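# Pull out the right-side yellow rod and quarter-turn it

## Task

Take the yellow rod closest to the right arm, draw it outward until it stops, rotate it by 90 degrees so its figures lie horizontal, and finish with no part of the robot (camera cable included) in contact with it.

## Robot and tools

Robot: two arms, left_arm and right_arm. Each has six revolute joints and a parallel two-finger gripper with a wrist camera (cam_left_wrist, cam_right_wrist, each 672x504 fisheye). A camera cable resting on the rod counts as the robot touching it.

Frames: the scene frame has its origin at table-top height halfway between the two nominal bases, +x pointing out over the table, +z up, and left_arm on the +y side. Image left/right does not follow arm names. Calibrated bases in the scene frame: left_arm at (-0.028, +0.289, +0.027) m, right_arm at (-0.040, -0.349, +0.007) m, both almost unrotated (z up). Hand positions, orientations and wrist camera poses in results are given in that arm's own base frame. They can be off by a few centimetres, worse at full reach. end_effector_position is the point between the pads, roughly 1 cm short of the fingertips. The fingers point along the gripper's +z and open along its y.

Joint order: every row and every per-joint list uses this order for each arm: wrist pitch (joint4), shoulder (joint2), wrist yaw (joint5), wrist roll (joint6), elbow (joint3), waist (joint1). Rows then add the opening. Stated ranges in rad: waist -2.618..3.054, shoulder 0..3.142, elbow 0..3.142, wrist pitch -1.571..1.571, wrist yaw -1.571..1.571, wrist roll -2.094..2.094. Real ends may differ by up to 0.059 rad.

Row layout: one flat list of 14 numbers covering both arms, each in [-1, 1]. The first 7 are left_arm (six joints, then opening) and the last 7 are right_arm. Send all 14 even when one arm is idle.
- Joint numbers are scaled offsets, not poses. They are added to the Joint targets as they stood when the action (or call) began, not to the previous row. A value of 1.0 equals 2.224 rad for waist, shoulder and elbow, and 8.485 rad for the three wrist joints. Sending the same offset again moves further. Sending 0 keeps the current targets.
- Opening is absolute: +1 fully open, -1 closed. Between those it targets the grip_measured reading you give. Sending 0 is a real command, so repeat the present value to leave a gripper unchanged.

Tools:
- execute_actions(actions, cameras): actions is a list of actions. Each action is a list of up to 15 rows, one per 1/30 s step, and the last row is held to fill 15 steps. An empty list just reports state. An action that pushes a joint more than 0.059 rad beyond its range is rejected for both arms. A badly formed first action rejects the whole call.
- move(target, speed, blend, opening_speed, blocking, cameras): target is one 14-number row or a list of up to 15 rows. Every row is an offset from the same starting Joint targets, not from the previous row. All joints move in step, so grippers follow curves, with no collision avoidance. speed is in rad/s for the joint with farthest to go, 0.01 to 12.57, default 0.5. blend is in rad and rounds corners in a list. opening_speed is per second on the -1..1 scale, at least 0.2. blocking=false returns after about 0.5 s while motion continues. The result ends with a 'move:' line (done, off_target, moving, held, fault) and may add limits=held.
- wait(seconds): 0 to 10; each arm holds its last command.
- stop(): brakes a running move. Allow room to brake.
- zoom_image(camera, region): camera is cam_left_wrist or cam_right_wrist. region is [x0, y0, x1, y1] in image pixels, with the origin at top-left, at most 504x504.
- read_manual(section): licence texts only.
- finished_scene(scene): ends the current scene (give its integer number). This is irreversible, so call it only once the rod is out, turned, and released.

Result lines: Joint positions (rad, then finger gap in m; 0.094 is fully open), Joint velocities ('within noise' when still), Joint targets (the base for your next offsets), Joint torques (biased, noisy, include gravity; entries 2, 5 and 6 wrap at ±28 N m), Tool commands, grip_measured, and step readings for action calls. 'joint sent to its limit' means a joint was clipped at its real end. 'joint command not followed' means the clearance check altered targets. That check does not keep the two grippers apart.

Motion notes: targets can lead measured angles by at most 0.339 rad (big joints) or 2.2 rad (wrist). If targets would put a gripper more than 200 mm from where it is, they get scaled back. Big displacements may therefore need several actions. Tiny ones may not start. Time keeps running while you reply.

Gripping: grip_measured can read up to about 2.7 mm wide when empty. Squeezing starts roughly 0.05 below the touch reading (0.11 for round parts). To release, command well above grip_measured.

Avoid: dropping or flinging things, fast contacts and slams, and pressing far past a contact. Avoid any hit or squeeze between the two arms, including closing one gripper on the other's fingers, which can fail the scene. If an arm is stuck pushing, command its targets back past its Joint positions. Also avoid long holds at full stretch or pushing toward unreachable poses. These heat motors: MOTOR HOT appears near 75 °C, at 90 °C an OVER-TEMPERATURE FAULT folds that arm away for good, and at 100 °C it goes limp.

Each tool is called after ">>>" as name(argument=value, ...), one argument or row to a line, values as JSON.

## Session

>>> execute_actions(
  actions=[],
)

Scene clock: 0.00 s.
left_arm: end_effector_position=(+0.4127, +0.0165, +0.1264) grip_measured=+1.000 end_effector_quat_wxyz=(+0.618, -0.002, +0.786, +0.007) | right_arm: end_effector_position=(+0.3903, -0.0463, +0.1052) grip_measured=+1.000 end_effector_quat_wxyz=(+0.587, +0.098, +0.798, -0.097)
Joint names: [wrist pitch, shoulder, wrist yaw, wrist roll, elbow, waist]
Joint positions: left_arm=[0.901 1.55 0.039 0.018 0.411 0.054 0.094] | right_arm=[0.871 1.537 0.276 0.046 0.357 0.003 0.094]
Joint velocities: within noise
Joint torques (N m): no reading
Heat: left arm: 39 °C; right arm: 39 °C.
Joint targets: left_arm=[0.889 1.548 0.039 0.019 0.413 0.054] | right_arm=[0.861 1.534 0.277 0.048 0.360 0.003]
Tool commands: left_gripper/opening=+1.0 right_gripper/opening=+1.0
camera_calibration:
cam_left_wrist: T_world_to_cam=[[-0.0177666, -0.985889, 0.166453, -0.00796993], [-0.580802, -0.125334, -0.804339, 0.378982], [0.813851, -0.110967, -0.570379, -0.140833], [0, 0, 0, 1]] pos_world=[0.334589, 0.0240143, 0.225829]
cam_right_wrist: T_world_to_cam=[[-0.259, -0.939853, 0.222701, 0.0247898], [-0.669431, 0.00846419, -0.742826, 0.372487], [0.696262, -0.341475, -0.631359, -0.103415], [0, 0, 0, 1]] pos_world=[0.327779, -0.0151678, 0.20588]

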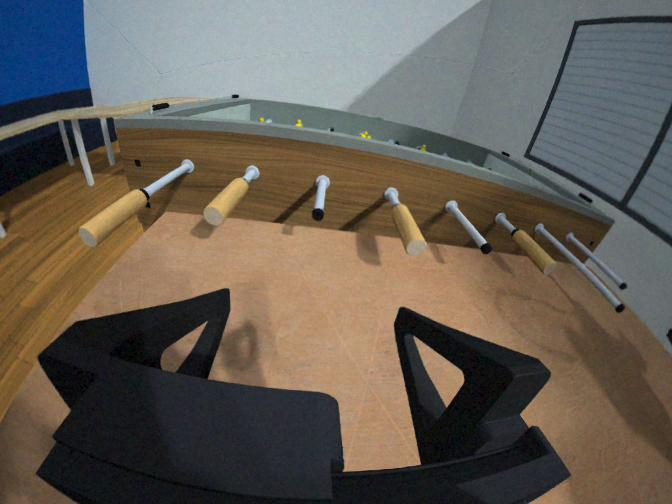

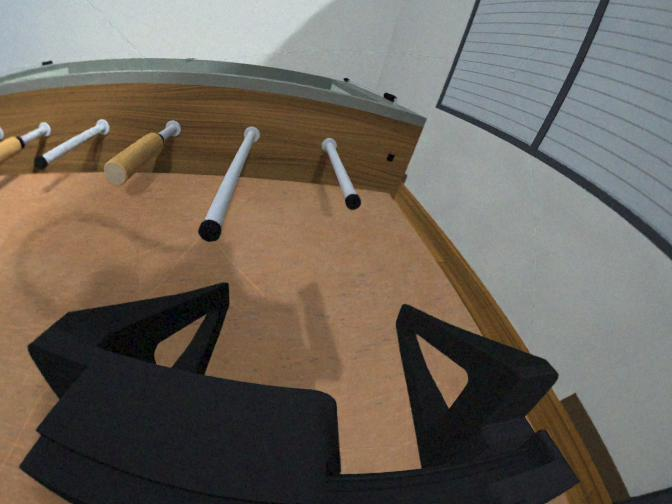

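>>> move(
  target=[
    [0,0,0,0,0,0,1,-0.0415,-0.0998,0,0,0.1057,0,0.4],
    [0,0,0,0,0,0,1,-0.0831,-0.1996,-0.0326,-0.0057,0.2113,0.0436,0.4],
  ],
  speed=0.9,
  blend=0.1,
  opening_speed=1,
  cameras=["cam_right_wrist"],
)

>>> zoom_image(
  camera="cam_right_wrist",
  region=[280, 165, 370, 235],
)

Scene clock: 9.40 s.
left_arm: end_effector_position=(+0.4127, +0.0165, +0.1264) grip_measured=+1.000 end_effector_quat_wxyz=(+0.618, -0.002, +0.786, +0.007) | right_arm: end_effector_position=(+0.3957, +0.0357, +0.3162) grip_measured=+0.402 end_effector_quat_wxyz=(+0.667, -0.028, +0.744, +0.027)
Joint names: [wrist pitch, shoulder, wrist yaw, wrist roll, elbow, waist]
Joint positions: left_arm=[0.901 1.55 0.039 0.018 0.411 0.054 0.094] | right_arm=[0.167 1.091 0.015 0.004 0.814 0.094 0.066]
Joint velocities: within noise
Joint torques (N m): left_arm=[1.86 -6.76 -0.01 0.01 5.72 -0.09] | right_arm=[1.65 -2.82 -0.09 -0.05 8.61 0.58]
Heat: left arm: 39 °C; right arm: 41 °C.
Joint targets: left_arm=[0.889 1.548 0.039 0.019 0.413 0.054] | right_arm=[0.156 1.090 0.001 -0.001 0.830 0.100]
move: done
camera_calibration:
cam_right_wrist: T_world_to_cam=[[0.047933, -0.982548, 0.179727, -0.0500878], [-0.482904, -0.180303, -0.85691, 0.501199], [0.87436, -0.0457165, -0.483119, -0.0737519], [0, 0, 0, 1]] pos_world=[0.308918, 0.0377826, 0.402854]
Images, in order (width x height): cam_right_wrist 672x504.

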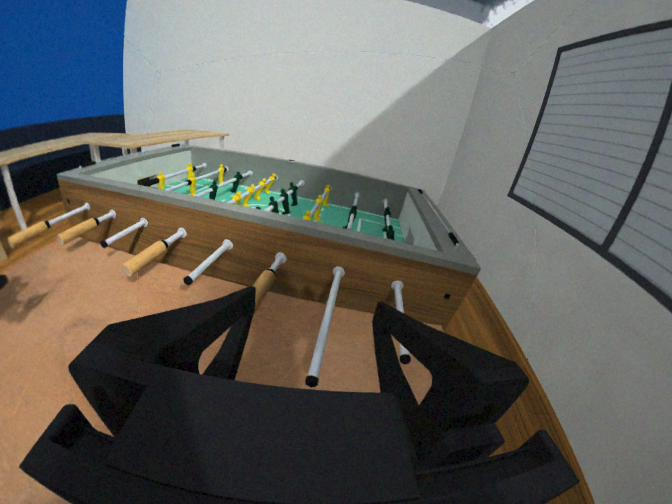

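Scaled by 5.600 from the camera's 672x504 image, which has a finer 960x720 frame.

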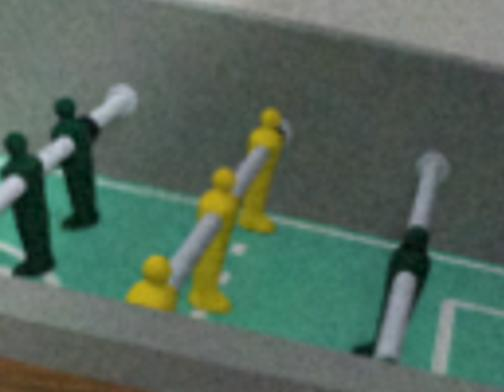

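>>> move(
  target=[
    [0,0,0,0,0,0,1,0.0912,0.4384,0.0585,-0.1849,0.1506,0.1484,0.4],
    [0,0,0,0,0,0,1,0.1319,0.6385,0.0526,-0.1849,0.2077,0.1295,0.4],
  ],
  speed=0.9,
  blend=0.05,
  cameras=["cam_right_wrist"],
)

Scene clock: 57.37 s.
left_arm: end_effector_position=(+0.4127, +0.0165, +0.1264) grip_measured=+1.000 end_effector_quat_wxyz=(+0.618, -0.002, +0.786, +0.007) | right_arm: end_effector_position=(+0.5845, +0.1584, +0.0760) grip_measured=+0.401 end_effector_quat_wxyz=(+0.494, -0.473, +0.512, -0.521)
Joint names: [wrist pitch, shoulder, wrist yaw, wrist roll, elbow, waist]
Joint positions: left_arm=[0.901 1.55 0.039 0.018 0.411 0.054 0.094] | right_arm=[1.255 2.493 0.46 -1.572 1.271 0.394 0.066]
Joint velocities: within noise
Joint torques (N m): left_arm=[1.86 -6.72 -0.01 0.01 5.67 -0.1] | right_arm=[1.79 -10.21 -0.13 0.04 6.42 -0.49]
Heat: left arm: 39 °C; right arm: 44 °C.
Joint targets: left_arm=[0.889 1.548 0.039 0.019 0.413 0.054] | right_arm=[1.275 2.510 0.447 -1.569 1.292 0.388]
move: done
camera_calibration:
cam_right_wrist: T_world_to_cam=[[-0.0671437, 0.169926, 0.983167, -0.0716775], [-0.461644, -0.878861, 0.120371, 0.432555], [0.884521, -0.445791, 0.137455, -0.339007], [0, 0, 0, 1]] pos_world=[0.494732, 0.241209, 0.0650022]
Images, in order (width x height): cam_right_wrist 672x504.

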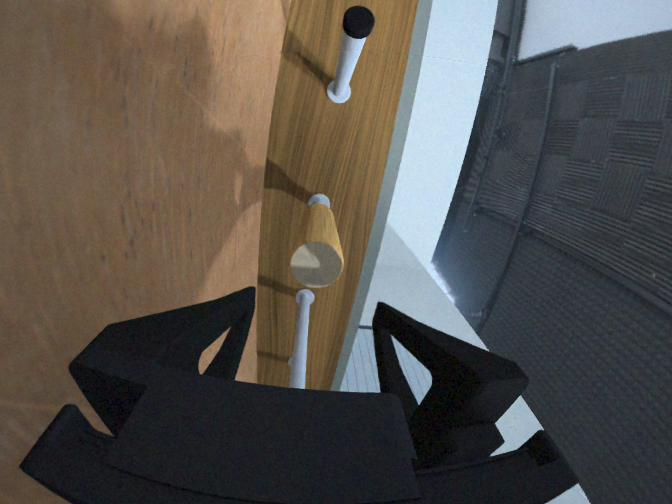

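>>> move(
  target=[0,0,0,0,0,0,1,-0.0295,0.0697,-0.0084,0,0.1695,-0.0252,0.4],
  speed=0.35,
  cameras=["cam_right_wrist"],
)

Scene clock: 75.80 s.
left_arm: end_effector_position=(+0.4127, +0.0165, +0.1264) grip_measured=+1.000 end_effector_quat_wxyz=(+0.618, -0.002, +0.786, +0.007) | right_arm: end_effector_position=(+0.6540, +0.1603, +0.0837) grip_measured=+0.401 end_effector_quat_wxyz=(+0.501, -0.474, +0.505, -0.519)
Joint names: [wrist pitch, shoulder, wrist yaw, wrist roll, elbow, waist]
Joint positions: left_arm=[0.901 1.55 0.039 0.018 0.411 0.054 0.094] | right_arm=[1.038 2.637 0.389 -1.573 1.643 0.339 0.066]
Joint velocities: within noise
Joint torques (N m): left_arm=[1.86 -6.76 0 0.01 5.65 -0.08] | right_arm=[1.59 -11.03 -0.11 0.04 7.83 -0.65]
Heat: left arm: 39 °C; right arm: 44 °C.
Joint targets: left_arm=[0.889 1.548 0.039 0.019 0.413 0.054] | right_arm=[1.025 2.665 0.376 -1.570 1.669 0.332]
move: done
camera_calibration:
cam_right_wrist: T_world_to_cam=[[-0.0802191, 0.168305, 0.982465, -0.066028], [-0.448488, -0.886331, 0.115217, 0.458357], [0.890182, -0.431381, 0.146584, -0.407482], [0, 0, 0, 1]] pos_world=[0.563004, 0.241589, 0.0717898]
Images, in order (width x height): cam_right_wrist 672x504.

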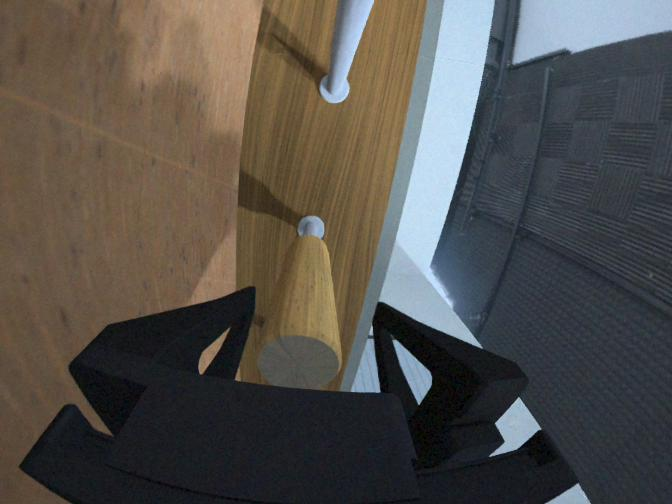

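>>> move(
  target=[0,0,0,0,0,0,1,-0.0027,0.0018,0.0018,0,0,0.0014,0.4],
  speed=0.1,
  cameras=["cam_right_wrist"],
)

Scene clock: 89.07 s.
left_arm: end_effector_position=(+0.4127, +0.0165, +0.1264) grip_measured=+1.000 end_effector_quat_wxyz=(+0.618, -0.002, +0.786, +0.007) | right_arm: end_effector_position=(+0.6540, +0.1603, +0.0751) grip_measured=+0.401 end_effector_quat_wxyz=(+0.492, -0.483, +0.509, -0.515)
Joint names: [wrist pitch, shoulder, wrist yaw, wrist roll, elbow, waist]
Joint positions: left_arm=[0.901 1.55 0.039 0.018 0.411 0.054 0.094] | right_arm=[1.015 2.642 0.389 -1.573 1.643 0.339 0.066]
Joint velocities: within noise
Joint torques (N m): left_arm=[1.86 -6.8 -0.01 0.01 5.63 -0.05] | right_arm=[1.59 -11.08 0.07 0.04 7.82 -0.36]
Heat: left arm: 39 °C; right arm: 44 °C.
Joint targets: left_arm=[0.889 1.548 0.039 0.019 0.413 0.054] | right_arm=[1.002 2.670 0.391 -1.570 1.669 0.335]
move: done
camera_calibration:
cam_right_wrist: T_world_to_cam=[[-0.0544839, 0.177448, 0.982621, -0.0758858], [-0.444816, -0.885355, 0.13522, 0.455405], [0.893963, -0.429718, 0.12717, -0.407438], [0, 0, 0, 1]] pos_world=[0.562672, 0.241577, 0.0648011]
Images, in order (width x height): cam_right_wrist 672x504.

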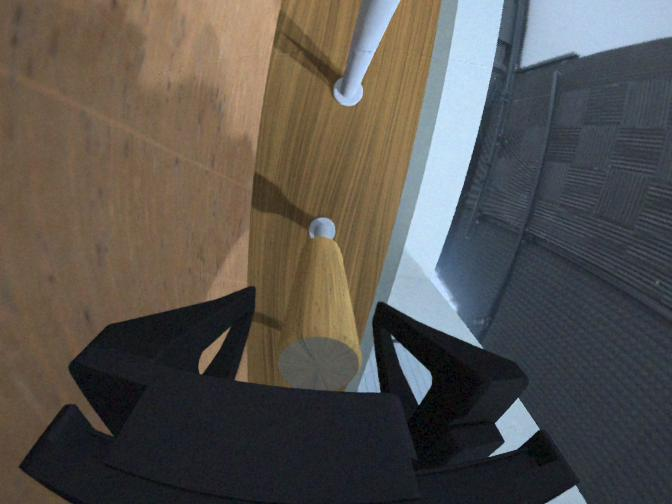

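>>> move(
  target=[
    [0,0,0,0,0,0,1,0,0,0,0,0,0,-0.6],
    [0,0,0,0,0,0,1,0,0,0,0.191,0,0,-0.6],
  ],
  speed=0.9,
  opening_speed=0.7,
  cameras=["cam_right_wrist"],
)

Scene clock: 97.67 s.
left_arm: end_effector_position=(+0.4127, +0.0165, +0.1264) grip_measured=+1.000 end_effector_quat_wxyz=(+0.618, -0.002, +0.786, +0.007) | right_arm: end_effector_position=(+0.6541, +0.1576, +0.0769) grip_measured=-0.307 end_effector_quat_wxyz=(+0.714, +0.035, +0.699, -0.015)
Joint names: [wrist pitch, shoulder, wrist yaw, wrist roll, elbow, waist]
Joint positions: left_arm=[0.901 1.55 0.039 0.018 0.411 0.054 0.094] | right_arm=[1.018 2.644 0.412 0.02 1.648 0.341 0.033]
Joint velocities: within noise
Joint torques (N m): left_arm=[1.86 -6.78 -0.02 0.02 5.61 -0.03] | right_arm=[1.53 -11.23 -0.19 0.34 7.45 -0.51]
Heat: left arm: 39 °C; right arm: 44 °C.
Joint targets: left_arm=[0.889 1.548 0.039 0.019 0.413 0.054] | right_arm=[1.002 2.669 0.391 0.051 1.669 0.335]
move: done
camera_calibration:
cam_right_wrist: T_world_to_cam=[[-0.122104, -0.981283, 0.148913, 0.213836], [-0.38765, -0.0909678, -0.917307, 0.371153], [0.913684, -0.169733, -0.369287, -0.424633], [0, 0, 0, 1]] pos_world=[0.557968, 0.171522, 0.151807]
Images, in order (width x height): cam_right_wrist 672x504.

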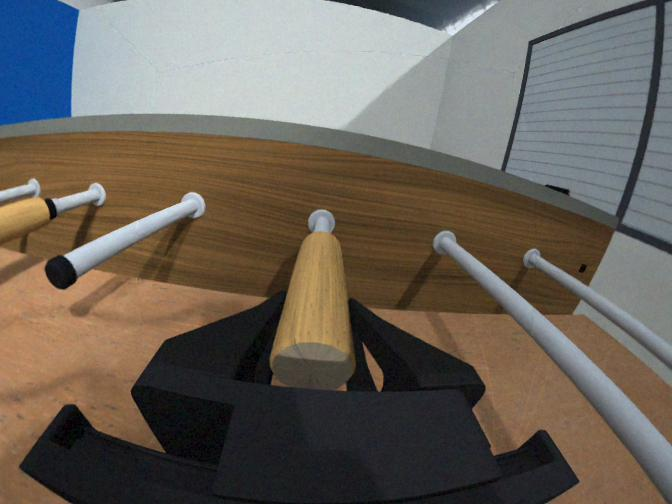

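>>> move(
  target=[
    [0,0,0,0,0,0,1,0.0166,-0.089,0.0067,0.002,-0.1619,0.0256,-0.6],
    [0,0,0,0,0,0,1,0.0238,-0.1551,0.0146,0.0058,-0.2828,0.0562,-0.6],
    [0,0,0,0,0,0,1,0.0216,-0.2145,0.0219,0.0117,-0.3696,0.0872,-0.6],
    [0,0,0,0,0,0,1,0.0151,-0.2599,0.0282,0.0176,-0.4213,0.1138,-0.6],
  ],
  speed=[0.4,0.4,0.3,0.12],
  blend=0.04,
  cameras=["cam_right_wrist"],
)

Scene clock: 130.90 s.
left_arm: end_effector_position=(+0.4127, +0.0165, +0.1264) grip_measured=+1.000 end_effector_quat_wxyz=(+0.618, -0.002, +0.786, +0.007) | right_arm: end_effector_position=(+0.4771, +0.1757, +0.0720) grip_measured=-0.307 end_effector_quat_wxyz=(+0.644, +0.042, +0.764, +0.009)
Joint names: [wrist pitch, shoulder, wrist yaw, wrist roll, elbow, waist]
Joint positions: left_arm=[0.901 1.55 0.039 0.018 0.411 0.054 0.094] | right_arm=[1.116 2.153 0.575 0.181 0.832 0.543 0.033]
Joint velocities: within noise
Joint torques (N m): left_arm=[1.86 -6.76 -0.01 0.02 5.64 -0.03] | right_arm=[1.79 -14.06 0.72 0.2 -3.1 4.11]
Heat: left arm: 39 °C; right arm: 44 °C.
Joint targets: left_arm=[0.889 1.548 0.039 0.019 0.413 0.054] | right_arm=[1.130 2.091 0.630 0.200 0.732 0.588]
move: off_target (right_arm); right_arm: the elbow is farthest, 0.101 rad from its target
camera_calibration:
cam_right_wrist: T_world_to_cam=[[-0.0713141, -0.990537, 0.117262, 0.190365], [-0.5515, -0.0588007, -0.8321, 0.365988], [0.831121, -0.124011, -0.542088, -0.217903], [0, 0, 0, 1]] pos_world=[0.396522, 0.183062, 0.164093]
Images, in order (width x height): cam_right_wrist 672x504.

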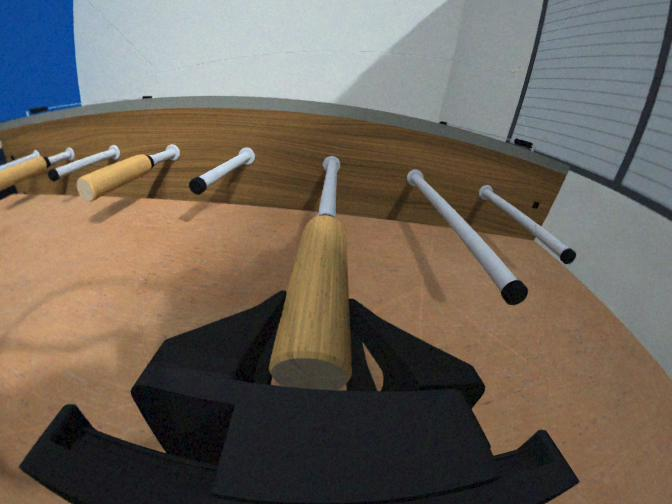

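>>> move(
  target=[
    [0,0,0,0,0,0,1,0,0.0301,-0.0053,0,0.0472,-0.018,-0.6],
    [0,0,0,0,0,0,1,0,0.0301,-0.0053,0,0.0472,-0.018,0.75],
    [0,0,0,0,0,0,1,-0.0318,-0.0769,-0.0047,-0.0024,0.0553,-0.0193,0.75],
    [0,0,0,0,0,0,1,-0.1147,-0.4501,-0.0742,-0.0236,0.0441,-0.2194,0.75],
  ],
  speed=[0.2,0.2,0.4,0.9],
  opening_speed=1.0,
  blend=[0,0,0.04,0],
  cameras=["cam_right_wrist"],
)

>>> zoom_image(
  camera="cam_right_wrist",
  region=[280, 165, 370, 235],
)

Scene clock: 152.70 s.
left_arm: end_effector_position=(+0.4127, +0.0165, +0.1264) grip_measured=+1.000 end_effector_quat_wxyz=(+0.618, -0.002, +0.786, +0.007) | right_arm: end_effector_position=(+0.3960, +0.0407, +0.3331) grip_measured=+0.748 end_effector_quat_wxyz=(+0.679, -0.032, +0.733, +0.033)
Joint names: [wrist pitch, shoulder, wrist yaw, wrist roll, elbow, waist]
Joint positions: left_arm=[0.901 1.55 0.039 0.018 0.411 0.054 0.094] | right_arm=[0.168 1.09 0.015 0.006 0.847 0.107 0.082]
Joint velocities: within noise
Joint torques (N m): left_arm=[1.86 -6.78 -0.01 0.01 5.65 -0.08] | right_arm=[1.61 -2.74 -0.08 -0.04 6.2 -0.53]
Heat: left arm: 39 °C; right arm: 44 °C.
Joint targets: left_arm=[0.889 1.548 0.039 0.019 0.413 0.054] | right_arm=[0.157 1.090 0.001 0.000 0.830 0.100]
move: done
camera_calibration:
cam_right_wrist: T_world_to_cam=[[0.0541493, -0.982724, 0.17698, -0.0496971], [-0.451175, -0.182196, -0.87364, 0.509795], [0.890791, -0.032542, -0.453246, -0.0826463], [0, 0, 0, 1]] pos_world=[0.306318, 0.0413543, 0.416713]
Images, in order (width x height): cam_right_wrist 672x504.

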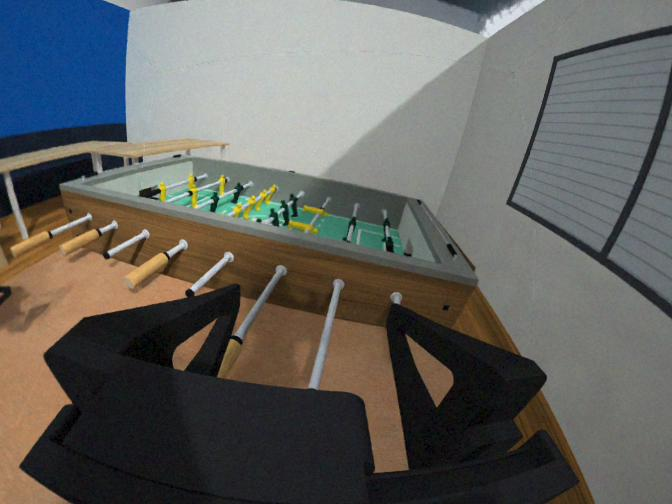

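Scaled by 5.600 from the camera's 672x504 image, which has a finer 960x720 frame.

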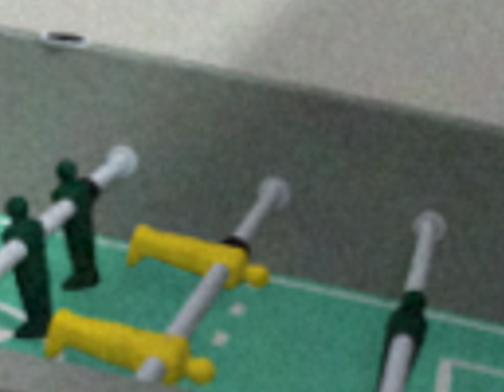

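>>> finished_scene(
  scene=3,
)

The scene is finished: the task was done.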